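## Task

Fit the cartridge into the sealant gun so that its front end is pushed all the way forward into the cup of the front ring and its nozzle pokes out through that ring. In this scene the plunger rod can be drawn backward only while the small thumb plate on the rod, just behind the handle, is held pushed toward the front of the gun. End with the plunger's disc touching the cartridge's back end; the trigger is functional. The loaded gun must rest on the table itself, not leaning on any other object. Then state that you are done.

## Robot and tools

ROBOT. Two arms, left_arm and right_arm, each with six revolute joints and a two-finger parallel gripper. Scene frame: origin at table-top height midway between the arms, +x out over the table, +z up, left_arm on the +y side (image left/right does not follow arm names). Bases sit at about (-0.019, +0.224, +0.043) m for left_arm and (-0.024, -0.374, +0.001) m for right_arm. A gripper's fingers point along its own +z and close along its y. end_effector_position is the spot between the pads, roughly 1 cm short of the fingertips.

FRAMES. Reported hand positions (m), orientations (quat wxyz) and Hand targets are in that arm's own base frame. Object and table locations are in the scene frame. Every commanded offset is along the axes of the arm's current Hand target.

execute_actions(actions, cameras). actions is a list of actions; each action is a table of 1 to 15 rows, one row per 1/30 s control step; if fewer than 15 rows, the last row is held to step 15. Each row is 14 numbers in [-1, 1]: left_arm dx, dy, dz, rx, ry, rz, opening, then right_arm in the same order. The six pose numbers are an offset (not a pose) from that arm's Hand target as it stood when the action began; every row counts from that same start, so rows do not add up, but a following action starts from the new Hand target and repeating an offset moves further. Scale: 1.0 = 0.6 m for dx, dy, dz and 180 degrees for the rotation vector rx, ry, rz. opening is absolute: +1 fully open (0.093 m), -1 closed. Six zeros mean no new pose for that arm (it re-requests its Hand target); always send the gripper's wanted opening, since 0 is a real command. Images come back only for an empty actions list or when cameras names them (["all"], [] or names; an unknown name voids the call). An empty list also reports the scene number and task.

move(target, speed, blend, opening_speed, grip_force, blocking, cameras). target is one 14-number row, laid out as above, or a list of up to 15 such rows; every row is an offset from the Hand targets at the move's start, not from the previous row. The grippers travel straight lines, finishing together, capped at 10 s total. speed: path top speed in m/s, 0.002 to 2.9, default 0.25 (turning up to twice that in rad/s); one value or one per target. blend: corner rounding in m for a list, default 0 (stop at each target). opening_speed: rate on the -1..+1 scale per second, at least 0.2. grip_force: per-pad limit in N, 10 to 50, one value or one per arm; it persists, and below 50 the fingers close slowly. blocking=false returns after about 0.5 s while motion continues. The result adds a move: line with the outcome (done, off_target, moving, held, fault) and any limits (paced = pose clipped, held = steps withheld). Paths ignore obstacles and the other arm.

wait(seconds, 0 to 3600): lets time pass with no new commands; a running move continues. stop(): brakes a running move. zoom_image(camera, region): region [x0, y0, x1, y1] in pixels of that camera's latest image, at most 504 by 504. read_manual(section): licence texts only. finished_scene(scene): ends scene 1 or 2 for good; call it only once the gun is loaded and resting untouched.

CAMERAS: cam_head_left, cam_head_right, cam_high, cam_low, cam_left_wrist, cam_right_wrist, each 896x504.

RESULTS. Hand target is the last commanded pose after clipping; the next offsets start there. The gripper often rests short of it or tilted (friction, weight, gear play, long reach), so compare end_effector_position with the target, send the remaining distance as an offset, and straighten any tilt. Each step, commanded orientation is clipped to within 40 degrees of the measured one. Tool commands lists present gripper commands. grip_measured is the gripper motor on the -1..+1 scale: empty pads meet near -0.94, and each millimetre of object width adds about 0.0208. To grip a rigid flat part firmly, send a number at least 0.41 below its width reading and keep sending it; to release, send well above the width reading. Joint positions ends with the finger opening in m. Joint velocities may be summarised as within noise. Joint torques follow joint order; numbers 1 to 3 wrap at ±28 N m. Calls that ran actions list some intermediate hand positions. MOTOR HOT appears at 75 °C; an OVER-TEMPERATURE FAULT at 90 °C folds and disables that arm, so avoid long stretched-out holds or pushing at unreachable targets.

AVOID. Dropping the cartridge or gun, letting anything leave the table, releasing parts while they move, fast impacts or hard shoves on fixed or heavy things, any press or collision between the two arms (including closing one gripper on the other's fingers), strain on wrist camera cables, and paths passing near an arm's own base, which can whip the elbow round. An arm blocked by contact keeps pushing until commanded back past its gripper. Faster moves stray more and hit harder. Time keeps running while you think.

Each tool is called after "Call:" as a command line: name --argument value for each argument, lists and objects as JSON in quotes; but a table of rows of numbers goes row by row, as --pt "numbers of a row", without its own name.

## Session

Call:
execute_actions --actions '[]'

Scene clock: 0.00 s.
left_arm: end_effector_position=(+0.3560, -0.2687, +0.2622) grip_measured=+1.000 end_effector_quat_wxyz=(+0.460, +0.077, +0.849, -0.248) | right_arm: end_effector_position=(+0.3691, +0.1190, +0.2260) grip_measured=+1.000 end_effector_quat_wxyz=(+0.431, -0.042, +0.891, +0.136)
Joint positions: left_arm=[-0.678 1.412 1.166 -0.227 -0.083 -0.446 0.093] | right_arm=[0.289 1.264 1.041 -0.411 -0.052 0.221 0.093]
Joint velocities: within noise
Joint torques (N m): no reading
Heat: left arm: 42 °C; right arm: 35 °C.
Hand target: left_arm +0.3575, -0.2687, +0.2801; +0.478, +0.075, +0.837, -0.256 | right_arm +0.3714, +0.1189, +0.2374; +0.445, -0.044, +0.884, +0.137
Tool commands: left_gripper/opening=+1.0 right_gripper/opening=+1.0

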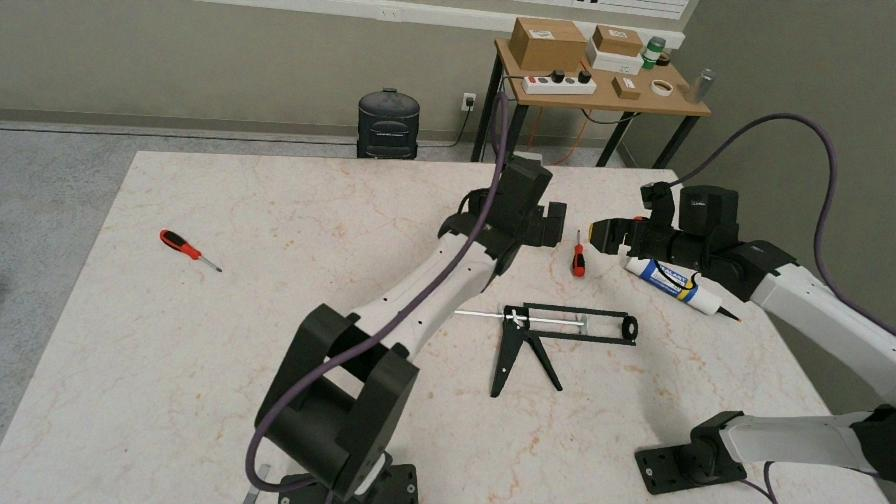

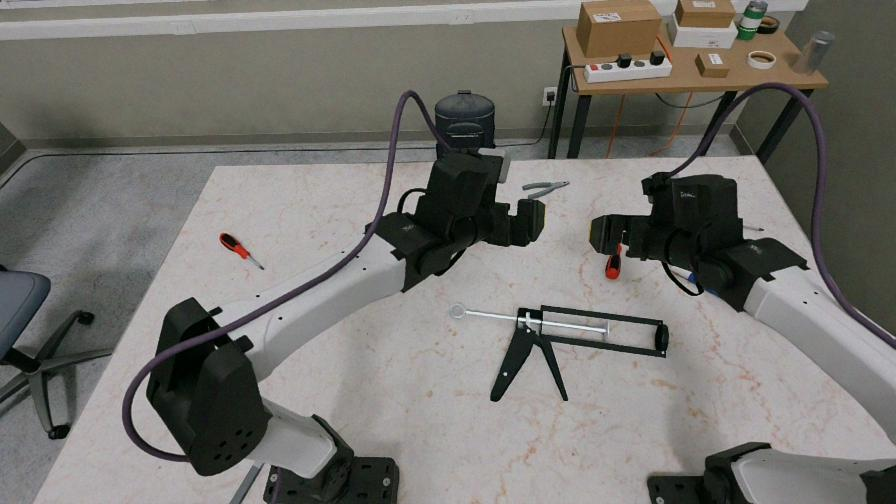

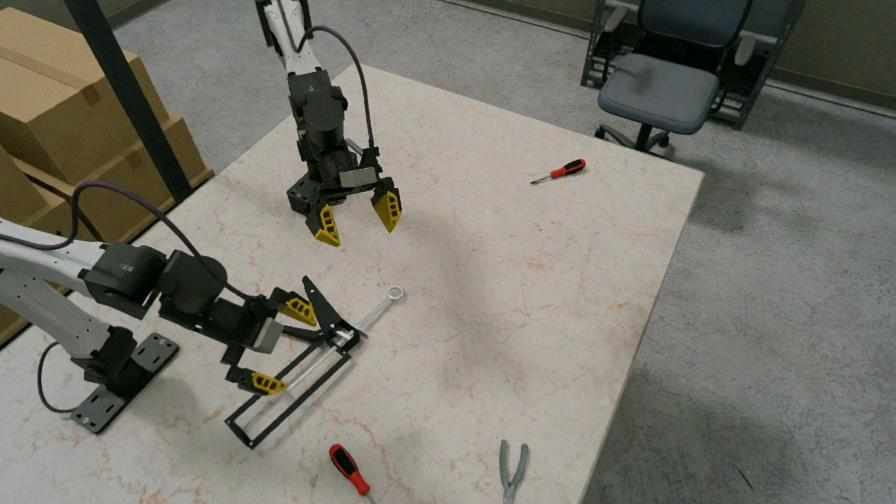

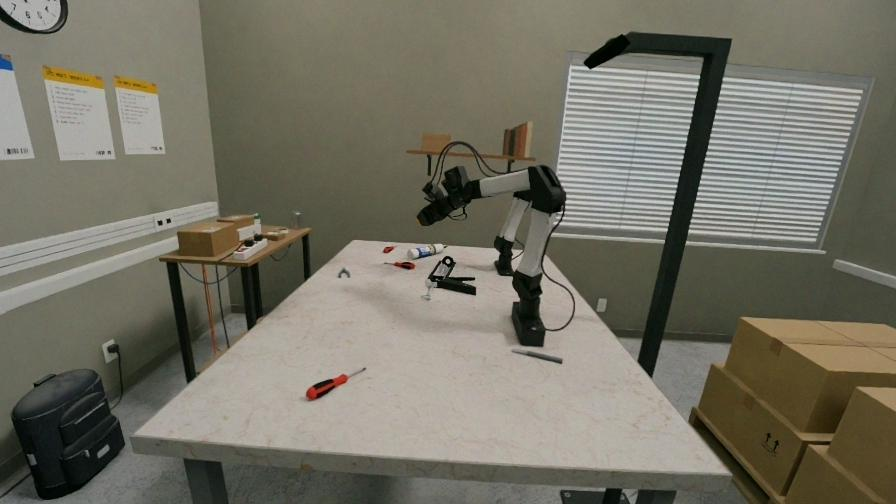

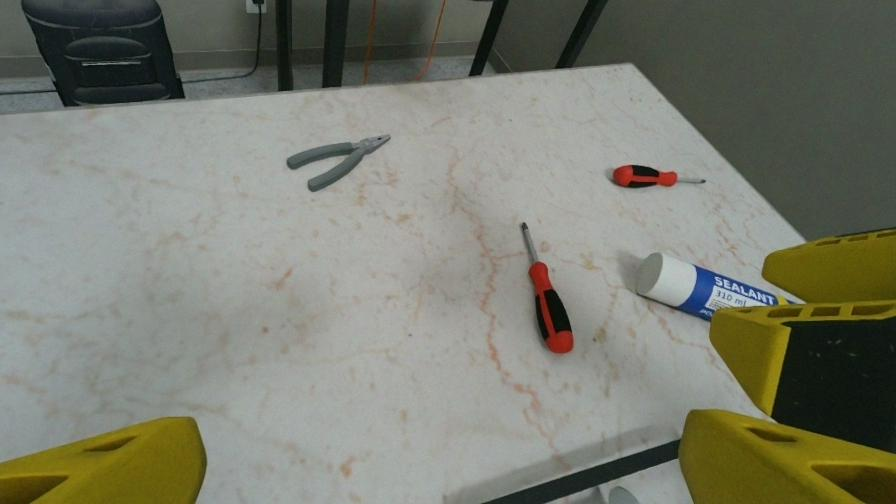

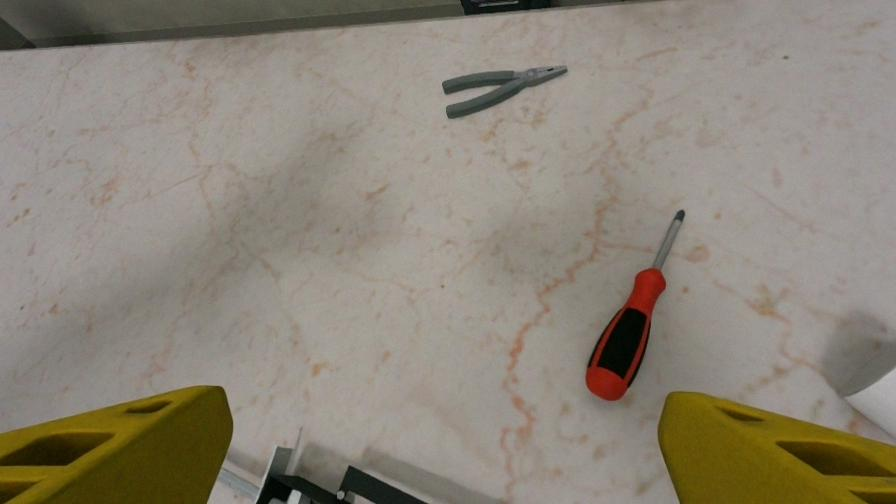

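Call:
move --target '[-0.040,0.408,-0.352,-0.1726,0.322,-0.0505,1,-0.0207,-0.145,-0.207,0.0907,0.2947,0.0291,1]' --cameras '["all"]'

Scene clock: 6.93 s.
left_arm: end_effector_position=(+0.3074, +0.0508, +0.2872) grip_measured=+1.000 end_effector_quat_wxyz=(+0.169, -0.011, +0.985, +0.019) | right_arm: end_effector_position=(+0.3072, +0.0022, +0.2945) grip_measured=+1.000 end_effector_quat_wxyz=(+0.184, +0.011, +0.983, +0.013)
Joint positions: left_arm=[0.172 1.569 1.908 -1.569 0.015 0.148 0.093] | right_arm=[-0.005 1.539 1.902 -1.563 -0.022 0.022 0.093]
Joint torques (N m): left_arm=[-0.17 -7.56 7.39 0.78 -0.17 0.11] | right_arm=[-0.1 -7.46 5.93 1.06 0.08 -0.17]
Heat: left arm: 43 °C; right arm: 36 °C.
Hand target: left_arm +0.3001, +0.0498, +0.3002; +0.000, +0.000, +1.000, +0.001 | right_arm +0.2998, +0.0002, +0.3000; +0.000, +0.001, +1.000, +0.000
Off the commanded pose: left_arm 0.015 m, 20 deg | right_arm 0.009 m, 21 deg.
joint sent to its limit (left arm) — joint 4 (wrist pitch), lower limit. The joint targets are off in position and orientation.
joint sent to its limit (right arm) — joint 4 (wrist pitch), lower limit. The joint targets are off in position and orientation.
move: off_target (left_arm, right_arm)

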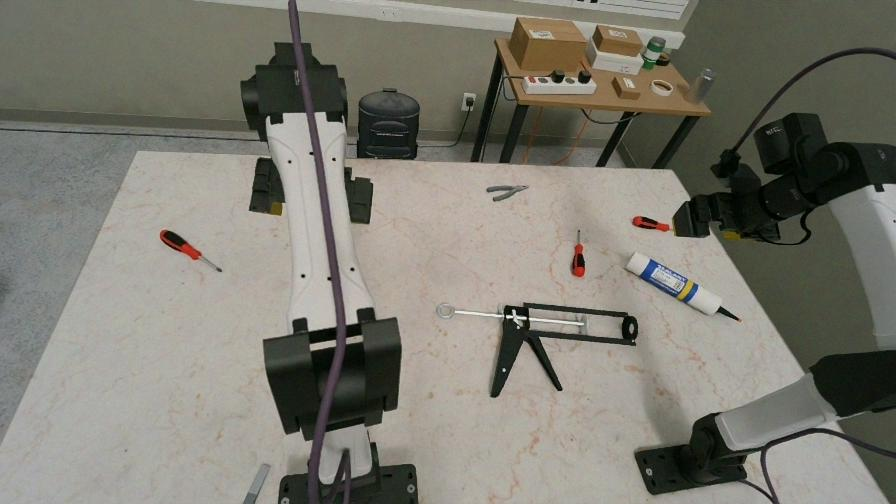

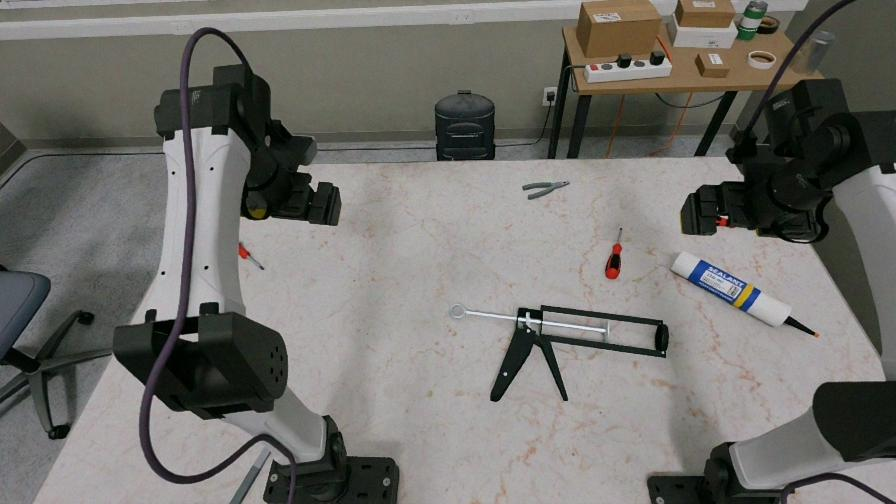

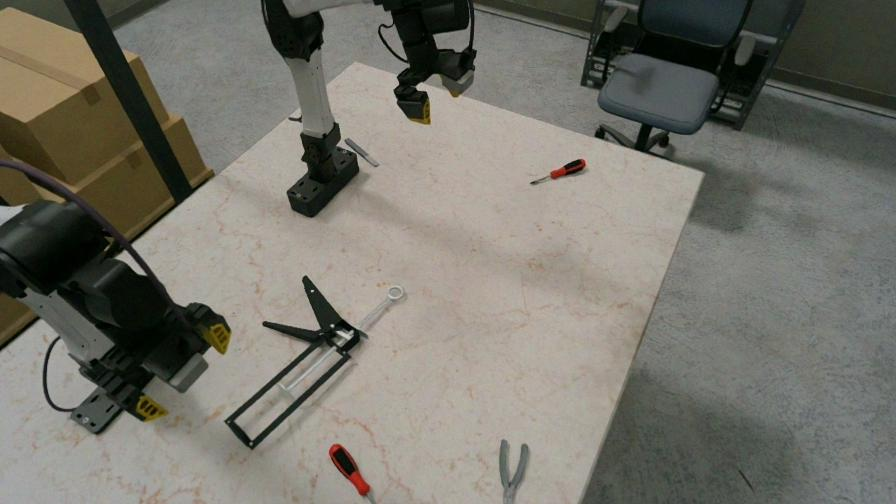

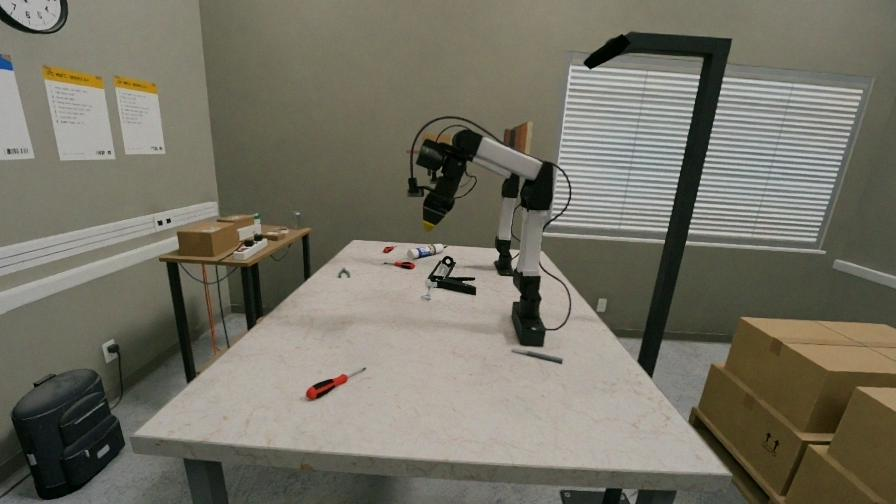

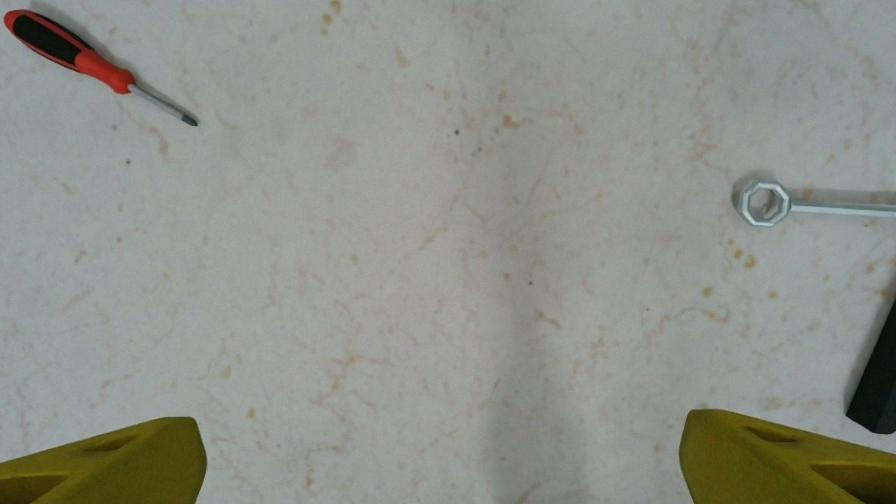

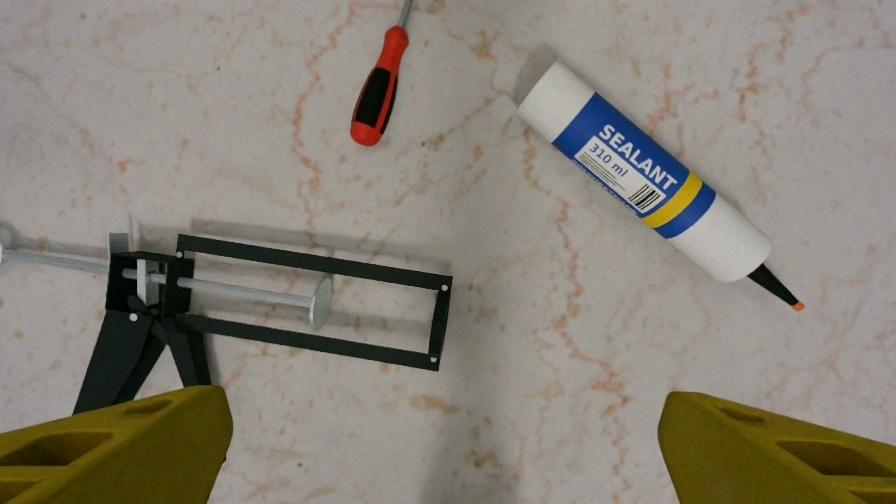

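Call:
zoom_image --camera "cam_right_wrist" --region '[0, 200, 240, 420]'

Call:
zoom_image --camera "cam_right_wrist" --region '[230, 200, 480, 400]'

Call:
zoom_image --camera "cam_head_right" --region '[430, 240, 850, 440]'

Call:
zoom_image --camera "cam_high" --region '[200, 260, 450, 460]'

Call:
zoom_image --camera "cam_low" --region '[370, 230, 530, 320]'

Scaled by 2.100.

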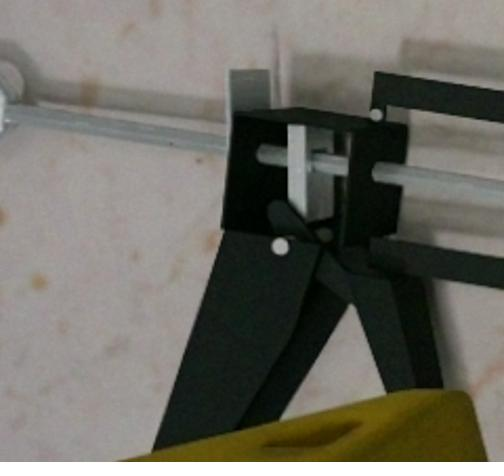

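Scaled by 2.016.

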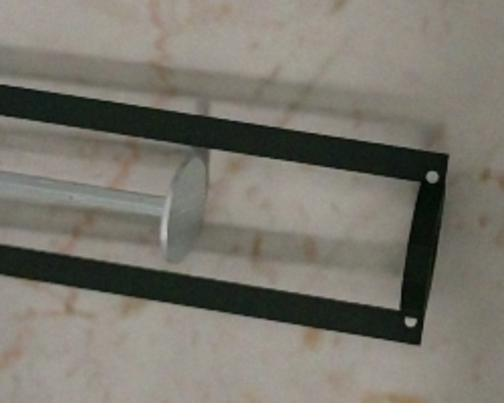

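Scaled by 1.200.

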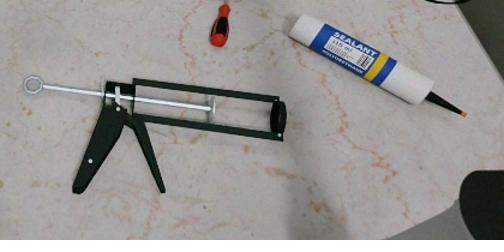

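Scaled by 2.016.

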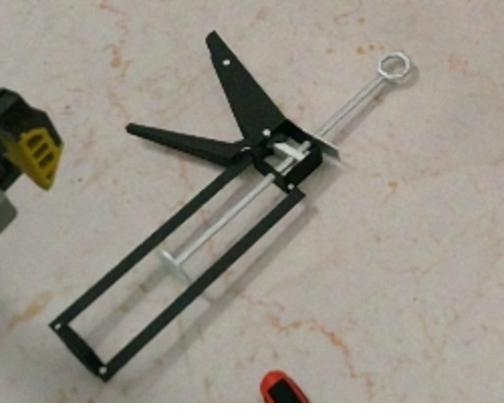

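Scaled by 3.150.

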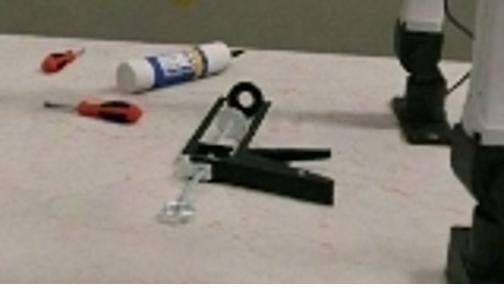

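Call:
move --target '[-0.003,-0.668,0.25,0,0,0,1,0,0,0.2,0,0,0,1]' --cameras '["all"]'

Scene clock: 13.83 s.
left_arm: end_effector_position=(+0.3007, -0.3464, +0.1449) grip_measured=+1.000 end_effector_quat_wxyz=(+0.031, +0.007, +0.999, -0.026) | right_arm: end_effector_position=(+0.2946, +0.0015, +0.1830) grip_measured=+1.000 end_effector_quat_wxyz=(-0.006, +0.012, +1.000, +0.009)
Joint positions: left_arm=[-0.86 2.322 2.405 -1.574 -0.012 -0.846 0.093] | right_arm=[-0.005 1.685 1.642 -1.54 -0.018 0.019 0.093]
Joint torques (N m): left_arm=[-0.12 -10.67 9.51 0.37 0.05 -0.05] | right_arm=[0.09 -6.57 5.82 0.64 0.1 -0.17]
Heat: left arm: 44 °C; right arm: 36 °C.
Hand target: left_arm +0.3019, -0.3508, +0.1497; +0.000, +0.000, +1.000, +0.001 | right_arm +0.2999, +0.0002, +0.1800; +0.000, +0.001, +1.000, +0.000
Off the commanded pose: left_arm 0.007 m, 5 deg | right_arm 0.006 m, 2 deg.
joint sent to its limit (left arm) — joint 4 (wrist pitch), lower limit. The joint targets are off in position and orientation.
move: off_target (left_arm)

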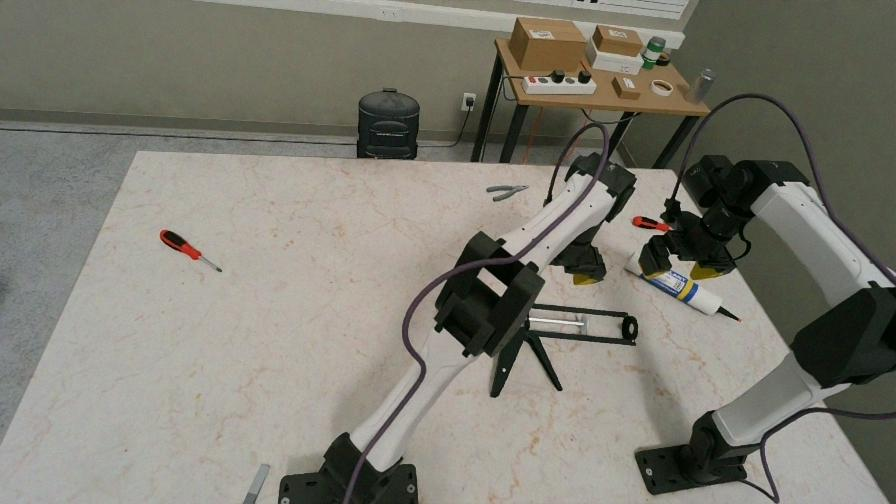

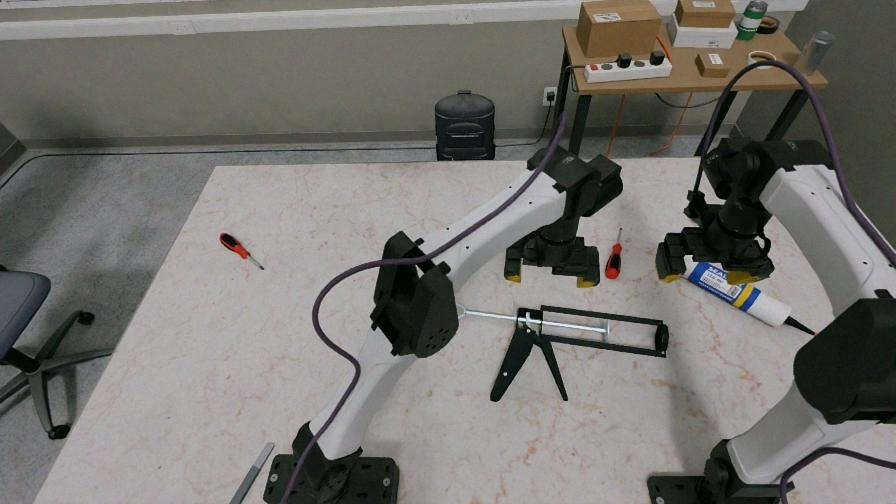

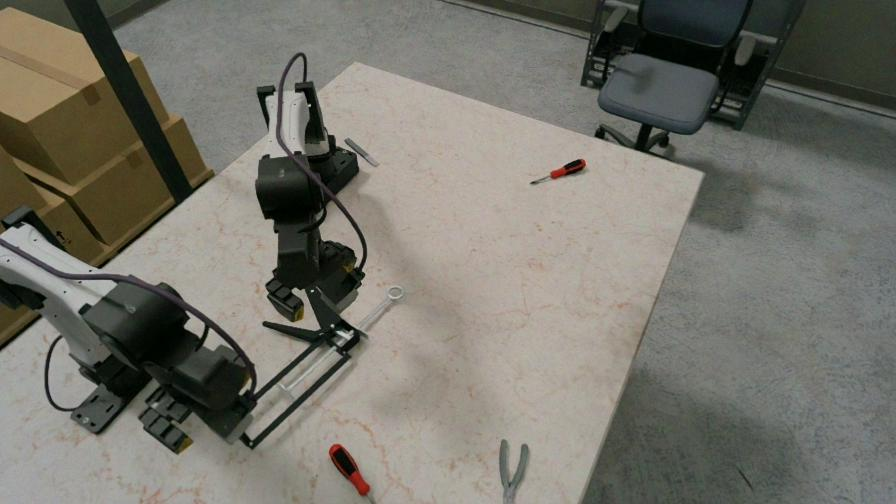

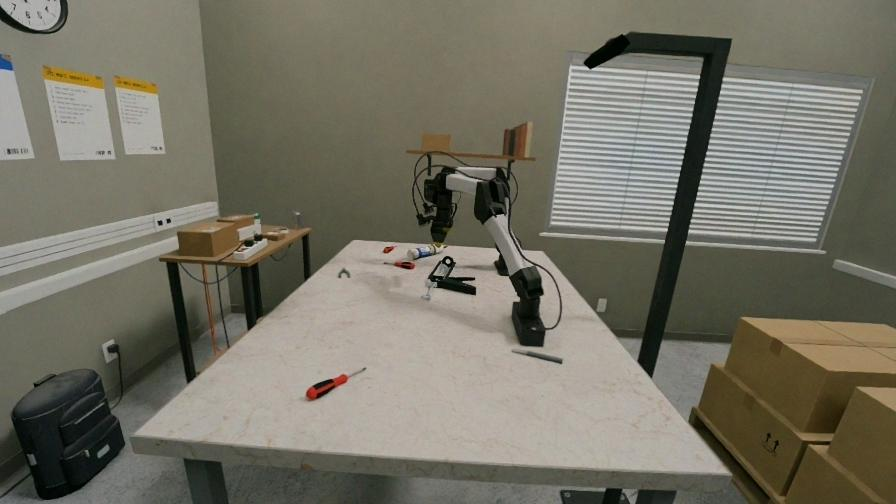

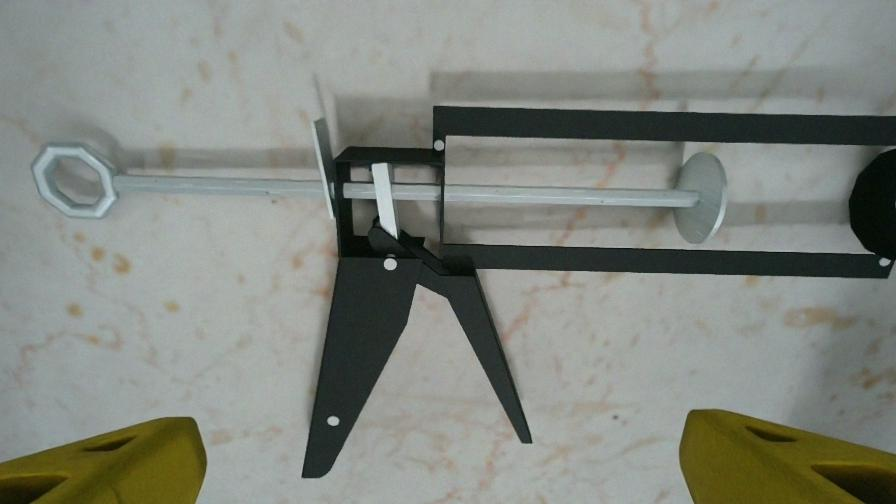

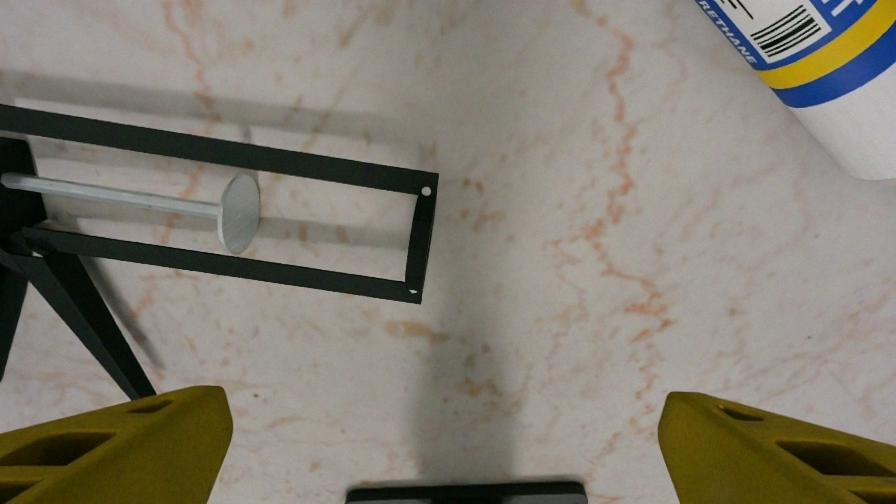

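Call:
zoom_image --camera "cam_left_wrist" --region '[280, 90, 560, 290]'

Call:
zoom_image --camera "cam_left_wrist" --region '[640, 90, 896, 290]'

Call:
zoom_image --camera "cam_right_wrist" --region '[0, 90, 450, 310]'

Scaled by 1.800.

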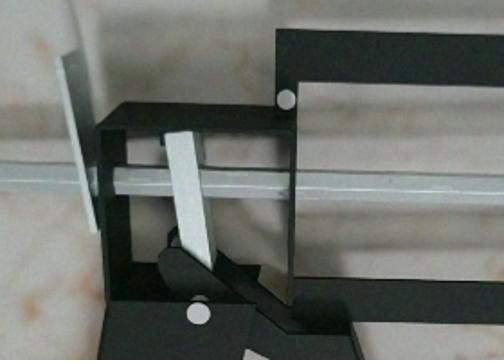

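Scaled by 1.969.

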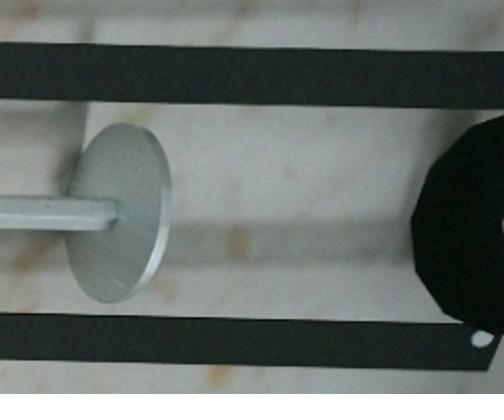

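Scaled by 1.120.

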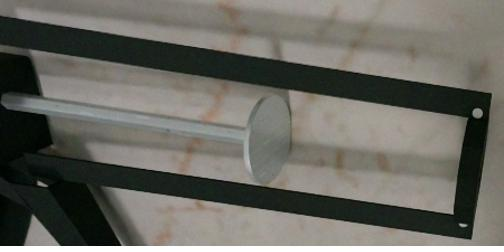

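Call:
move --target '[0.105,0.278,0.171,0.260,-0.388,0.310,1,0,0,0,0,0,0,1]' --cameras '["cam_left_wrist","cam_head_right","cam_high"]'

Scene clock: 24.40 s.
left_arm: end_effector_position=(+0.2351, -0.1821, +0.0307) grip_measured=+1.000 end_effector_quat_wxyz=(+0.496, +0.413, +0.671, -0.365) | right_arm: end_effector_position=(+0.2946, +0.0015, +0.1830) grip_measured=+1.000 end_effector_quat_wxyz=(-0.006, +0.012, +1.000, +0.009)
Joint positions: left_arm=[-0.175 1.992 0.107 1.447 0.965 0.286 0.093] | right_arm=[-0.005 1.685 1.642 -1.54 -0.018 0.019 0.093]
Joint torques (N m): left_arm=[0.2 -4.14 0.94 2.5 0.33 -0.02] | right_arm=[0.13 -6.61 5.78 0.63 0.1 -0.17]
Heat: left arm: 44 °C; right arm: 37 °C.
Hand target: left_arm +0.2389, -0.1838, +0.0473; +0.533, +0.427, +0.637, -0.357 | right_arm +0.2999, +0.0002, +0.1800; +0.000, +0.001, +1.000, +0.000
Off the commanded pose: left_arm 0.017 m, 6 deg | right_arm 0.006 m, 2 deg.
move: off_target (left_arm)
Images, in order (width x height): cam_head_right 896x504, cam_high 896x504, cam_left_wrist 896x504.

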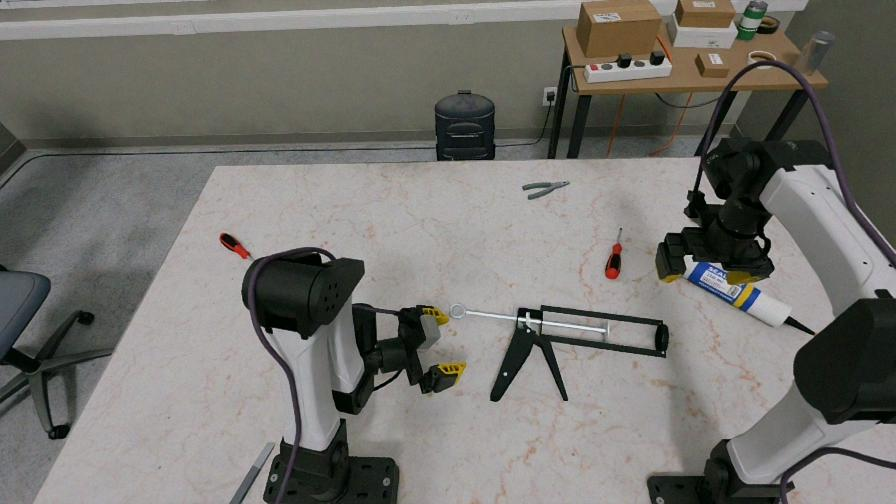

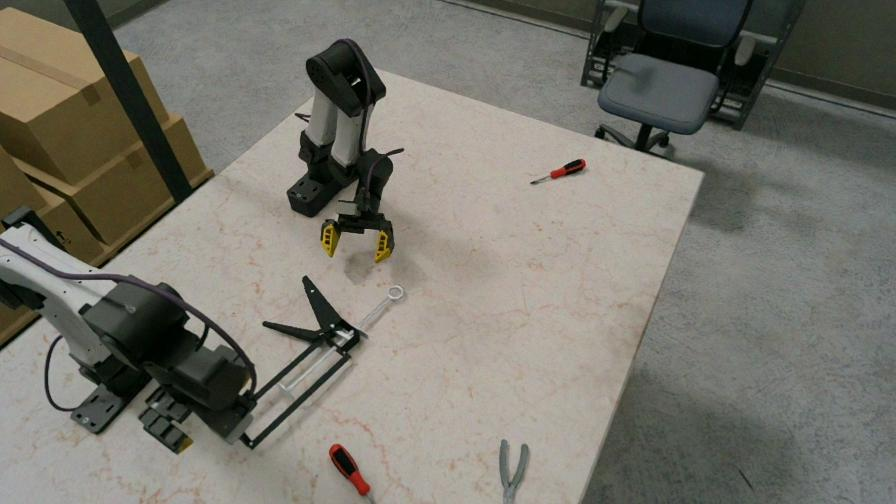

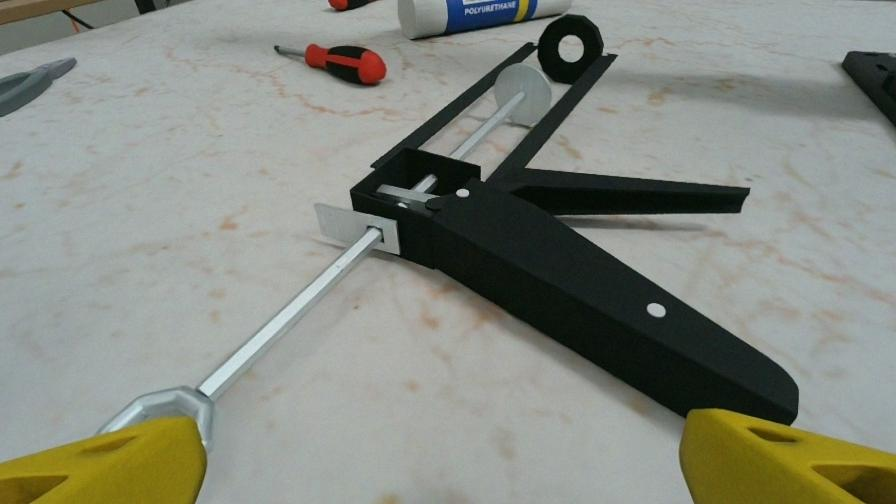

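Call:
zoom_image --camera "cam_left_wrist" --region '[300, 130, 520, 290]'

Call:
zoom_image --camera "cam_left_wrist" --region '[440, 0, 660, 160]'

Scaled by 2.291.

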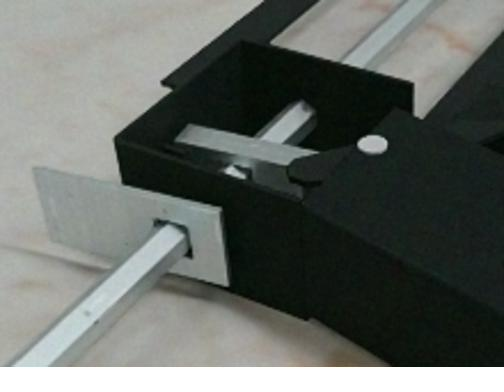

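Scaled by 2.291.

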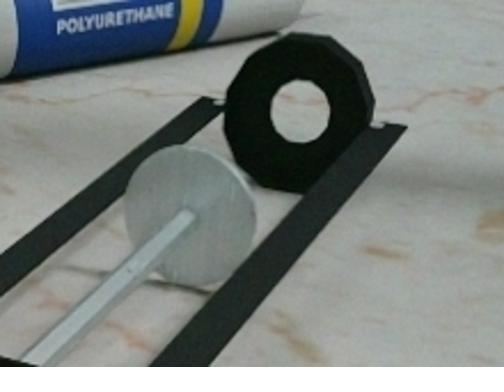

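Call:
move --target '[0,0,0,0,0,0,1,-0.035,0.453,0.083,0,0,0.053,1]' --cameras '["cam_left_wrist","cam_head_right","cam_right_wrist"]'

Scene clock: 35.70 s.
left_arm: end_effector_position=(+0.2351, -0.1821, +0.0307) grip_measured=+1.000 end_effector_quat_wxyz=(+0.496, +0.413, +0.671, -0.365) | right_arm: end_effector_position=(+0.3158, +0.2704, +0.1277) grip_measured=+1.000 end_effector_quat_wxyz=(-0.009, +0.075, +0.997, +0.002)
Joint positions: left_arm=[-0.175 1.992 0.107 1.447 0.965 0.286 0.093] | right_arm=[0.702 2.169 2.083 -1.494 -0.015 0.852 0.093]
Joint torques (N m): left_arm=[0.23 -4.14 0.91 2.51 0.33 -0.01] | right_arm=[-0.05 -10.4 9.14 0.23 0.11 0.11]
Heat: left arm: 43 °C; right arm: 37 °C.
Hand target: left_arm +0.2389, -0.1838, +0.0473; +0.533, +0.427, +0.637, -0.357 | right_arm +0.3213, +0.2719, +0.1302; +0.000, +0.084, +0.996, +0.000
Off the commanded pose: left_arm 0.017 m, 6 deg | right_arm 0.006 m, 1 deg.
move: done
Images, in order (width x height): cam_head_right 896x504, cam_left_wrist 896x504, cam_right_wrist 896x504.

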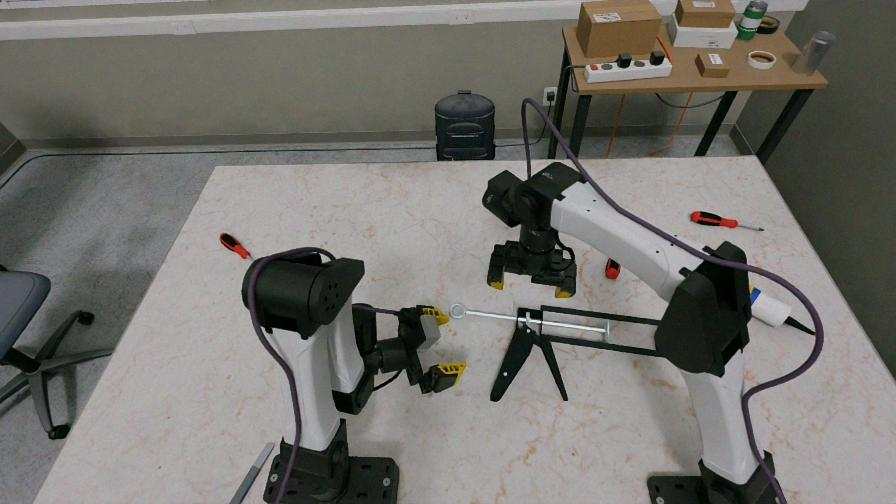

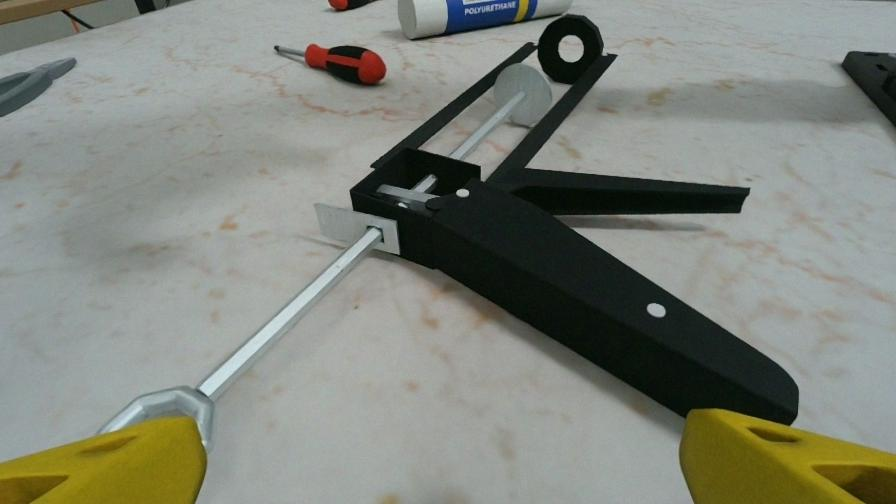

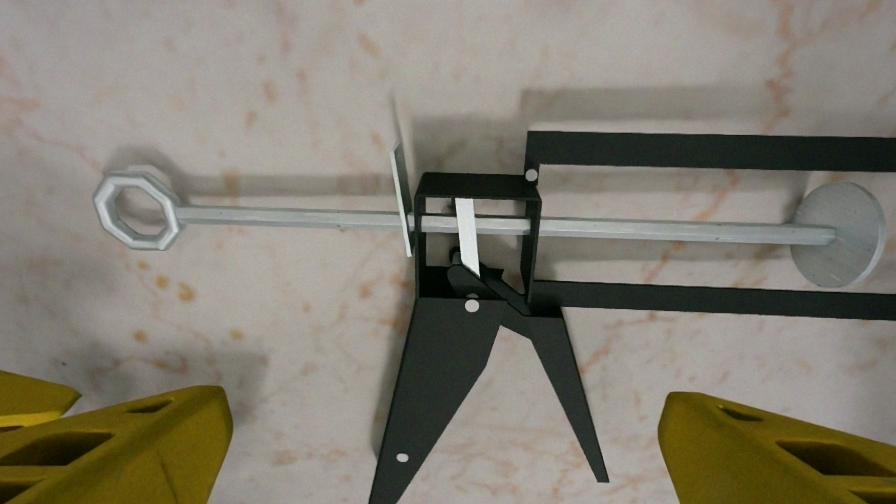

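Call:
move --target '[0,0,0,0,0,0,1,-0.0135,-0.0135,0.117,0,0,0.006,1]' --speed 0.12 --cameras '["cam_left_wrist","cam_right_wrist"]'

Scene clock: 39.27 s.
left_arm: end_effector_position=(+0.2351, -0.1821, +0.0307) grip_measured=+1.000 end_effector_quat_wxyz=(+0.496, +0.413, +0.671, -0.365) | right_arm: end_effector_position=(+0.3238, +0.2621, +0.0625) grip_measured=+1.000 end_effector_quat_wxyz=(-0.010, +0.089, +0.996, +0.001)
Joint positions: left_arm=[-0.175 1.992 0.107 1.447 0.965 0.286 0.093] | right_arm=[0.674 2.169 1.823 -1.237 -0.015 0.852 0.093]
Joint torques (N m): left_arm=[0.21 -4.12 0.94 2.5 0.32 -0.01] | right_arm=[-0.28 -11.64 5.78 0.59 0.11 0.03]
Heat: left arm: 43 °C; right arm: 38 °C.
Hand target: left_arm +0.2389, -0.1838, +0.0473; +0.533, +0.427, +0.637, -0.357 | right_arm +0.3280, +0.2626, +0.0600; +0.000, +0.093, +0.996, +0.000
Off the commanded pose: left_arm 0.017 m, 6 deg | right_arm 0.005 m, 1 deg.
move: done

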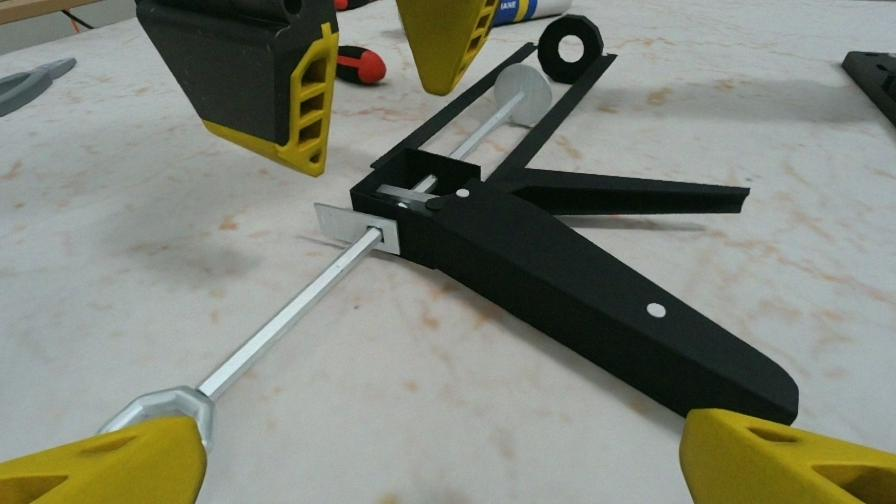

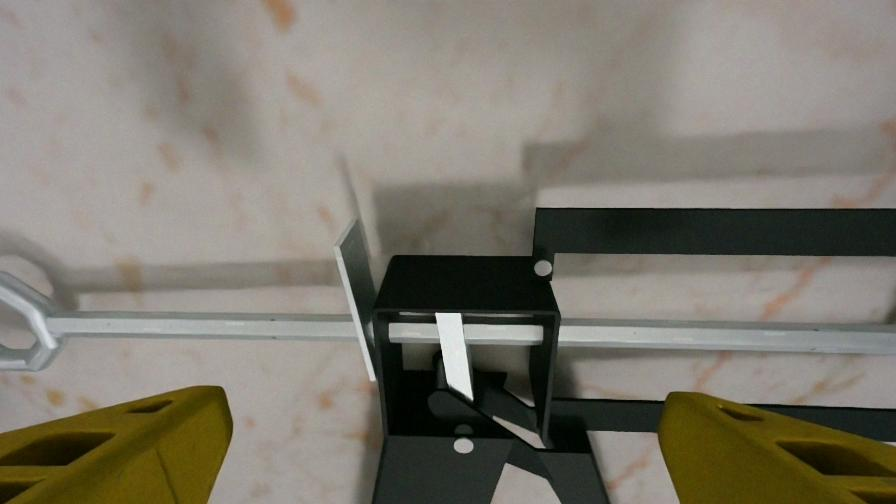

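Call:
move --target '[0,0,0,0,0,0,1,-0.008,0,0.033,0,0,0,1]' --speed 0.12 --cameras '["cam_left_wrist","cam_right_wrist"]'

Scene clock: 41.43 s.
left_arm: end_effector_position=(+0.2351, -0.1821, +0.0307) grip_measured=+1.000 end_effector_quat_wxyz=(+0.496, +0.413, +0.671, -0.365) | right_arm: end_effector_position=(+0.3261, +0.2639, +0.0466) grip_measured=+1.000 end_effector_quat_wxyz=(-0.007, +0.089, +0.996, +0.004)
Joint positions: left_arm=[-0.175 1.992 0.107 1.447 0.965 0.286 0.093] | right_arm=[0.674 2.183 1.782 -1.174 -0.015 0.852 0.093]
Joint torques (N m): left_arm=[0.21 -4.1 0.91 2.5 0.32 0] | right_arm=[-0.53 -10.77 6 0.61 0.1 -0.07]
Heat: left arm: 42 °C; right arm: 38 °C.
Hand target: left_arm +0.2389, -0.1838, +0.0473; +0.533, +0.427, +0.637, -0.357 | right_arm +0.3327, +0.2617, +0.0402; +0.000, +0.093, +0.996, +0.000
Off the commanded pose: left_arm 0.017 m, 6 deg | right_arm 0.010 m, 1 deg.
move: done

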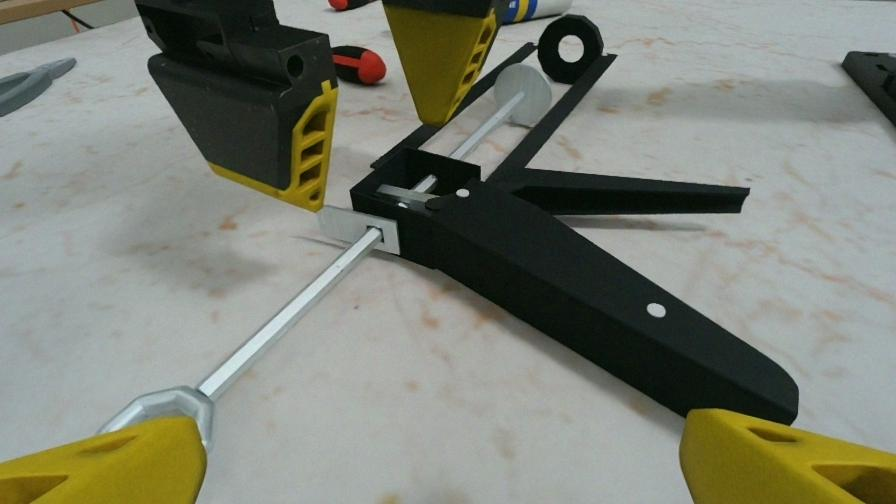

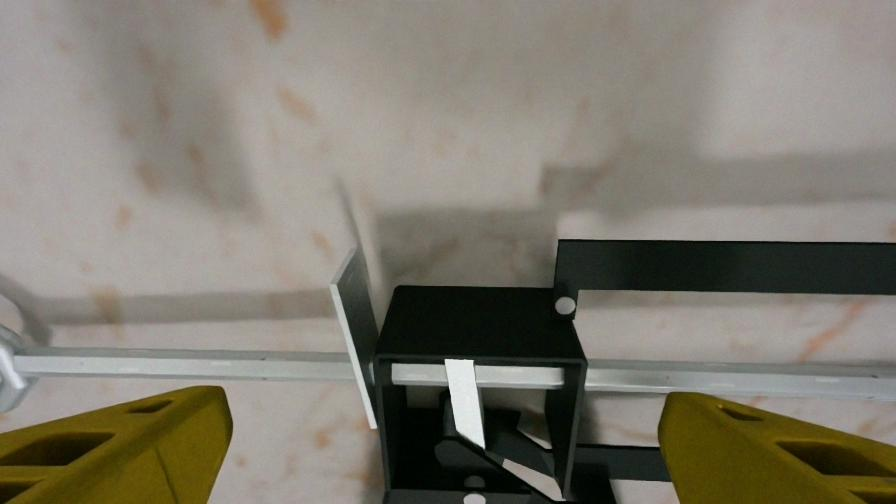

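Call:
move --target '[0,0,0,0,0,0,1,-0.0125,-0.01,0.028,0,0,0,1]' --speed 0.08 --cameras '["cam_left_wrist","cam_right_wrist"]'

Scene clock: 45.47 s.
left_arm: end_effector_position=(+0.2351, -0.1821, +0.0307) grip_measured=+1.000 end_effector_quat_wxyz=(+0.496, +0.413, +0.671, -0.365) | right_arm: end_effector_position=(+0.3352, +0.2539, +0.0300) grip_measured=+1.000 end_effector_quat_wxyz=(-0.007, +0.098, +0.995, +0.004)
Joint positions: left_arm=[-0.175 1.992 0.107 1.447 0.965 0.286 0.093] | right_arm=[0.642 2.2 1.742 -1.118 -0.015 0.838 0.093]
Joint torques (N m): left_arm=[0.24 -4.11 0.92 2.5 0.32 -0.01] | right_arm=[-0.16 -10.86 5.9 0.62 0.1 -0.16]
Heat: left arm: 42 °C; right arm: 38 °C.
Hand target: left_arm +0.2389, -0.1838, +0.0473; +0.533, +0.427, +0.637, -0.357 | right_arm +0.3390, +0.2544, +0.0234; +0.000, +0.093, +0.996, +0.000
Off the commanded pose: left_arm 0.017 m, 6 deg | right_arm 0.008 m, 1 deg.
move: done

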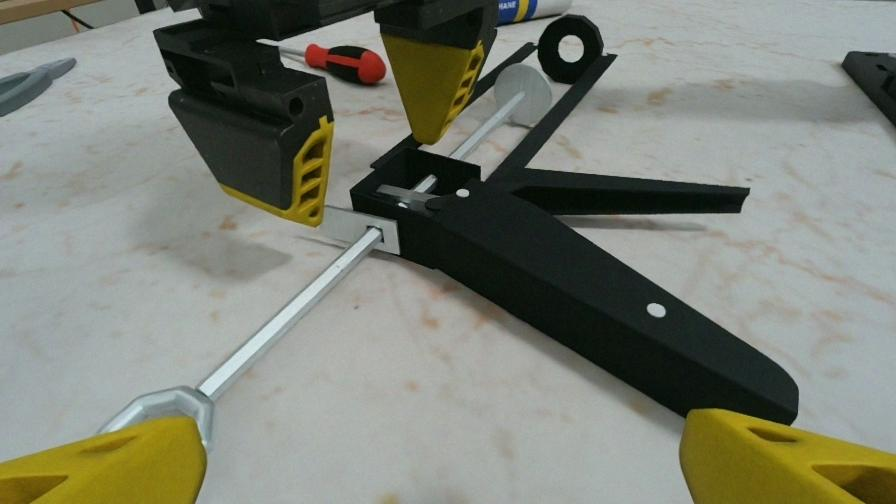

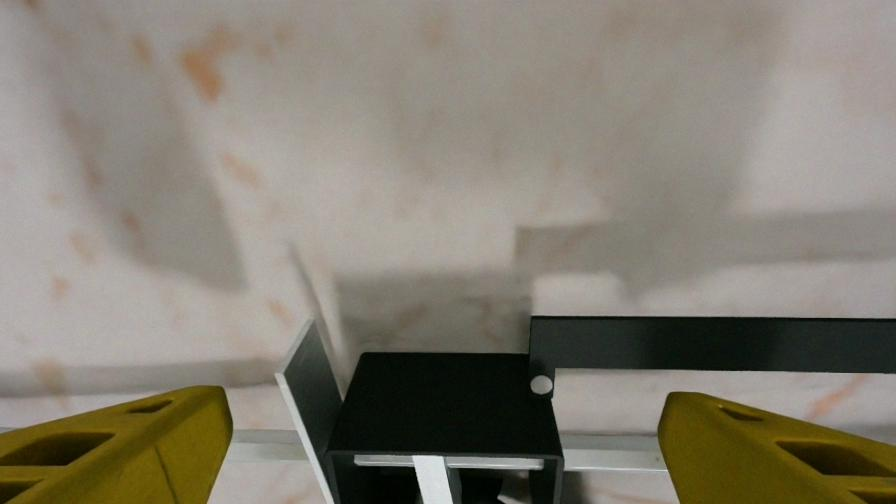

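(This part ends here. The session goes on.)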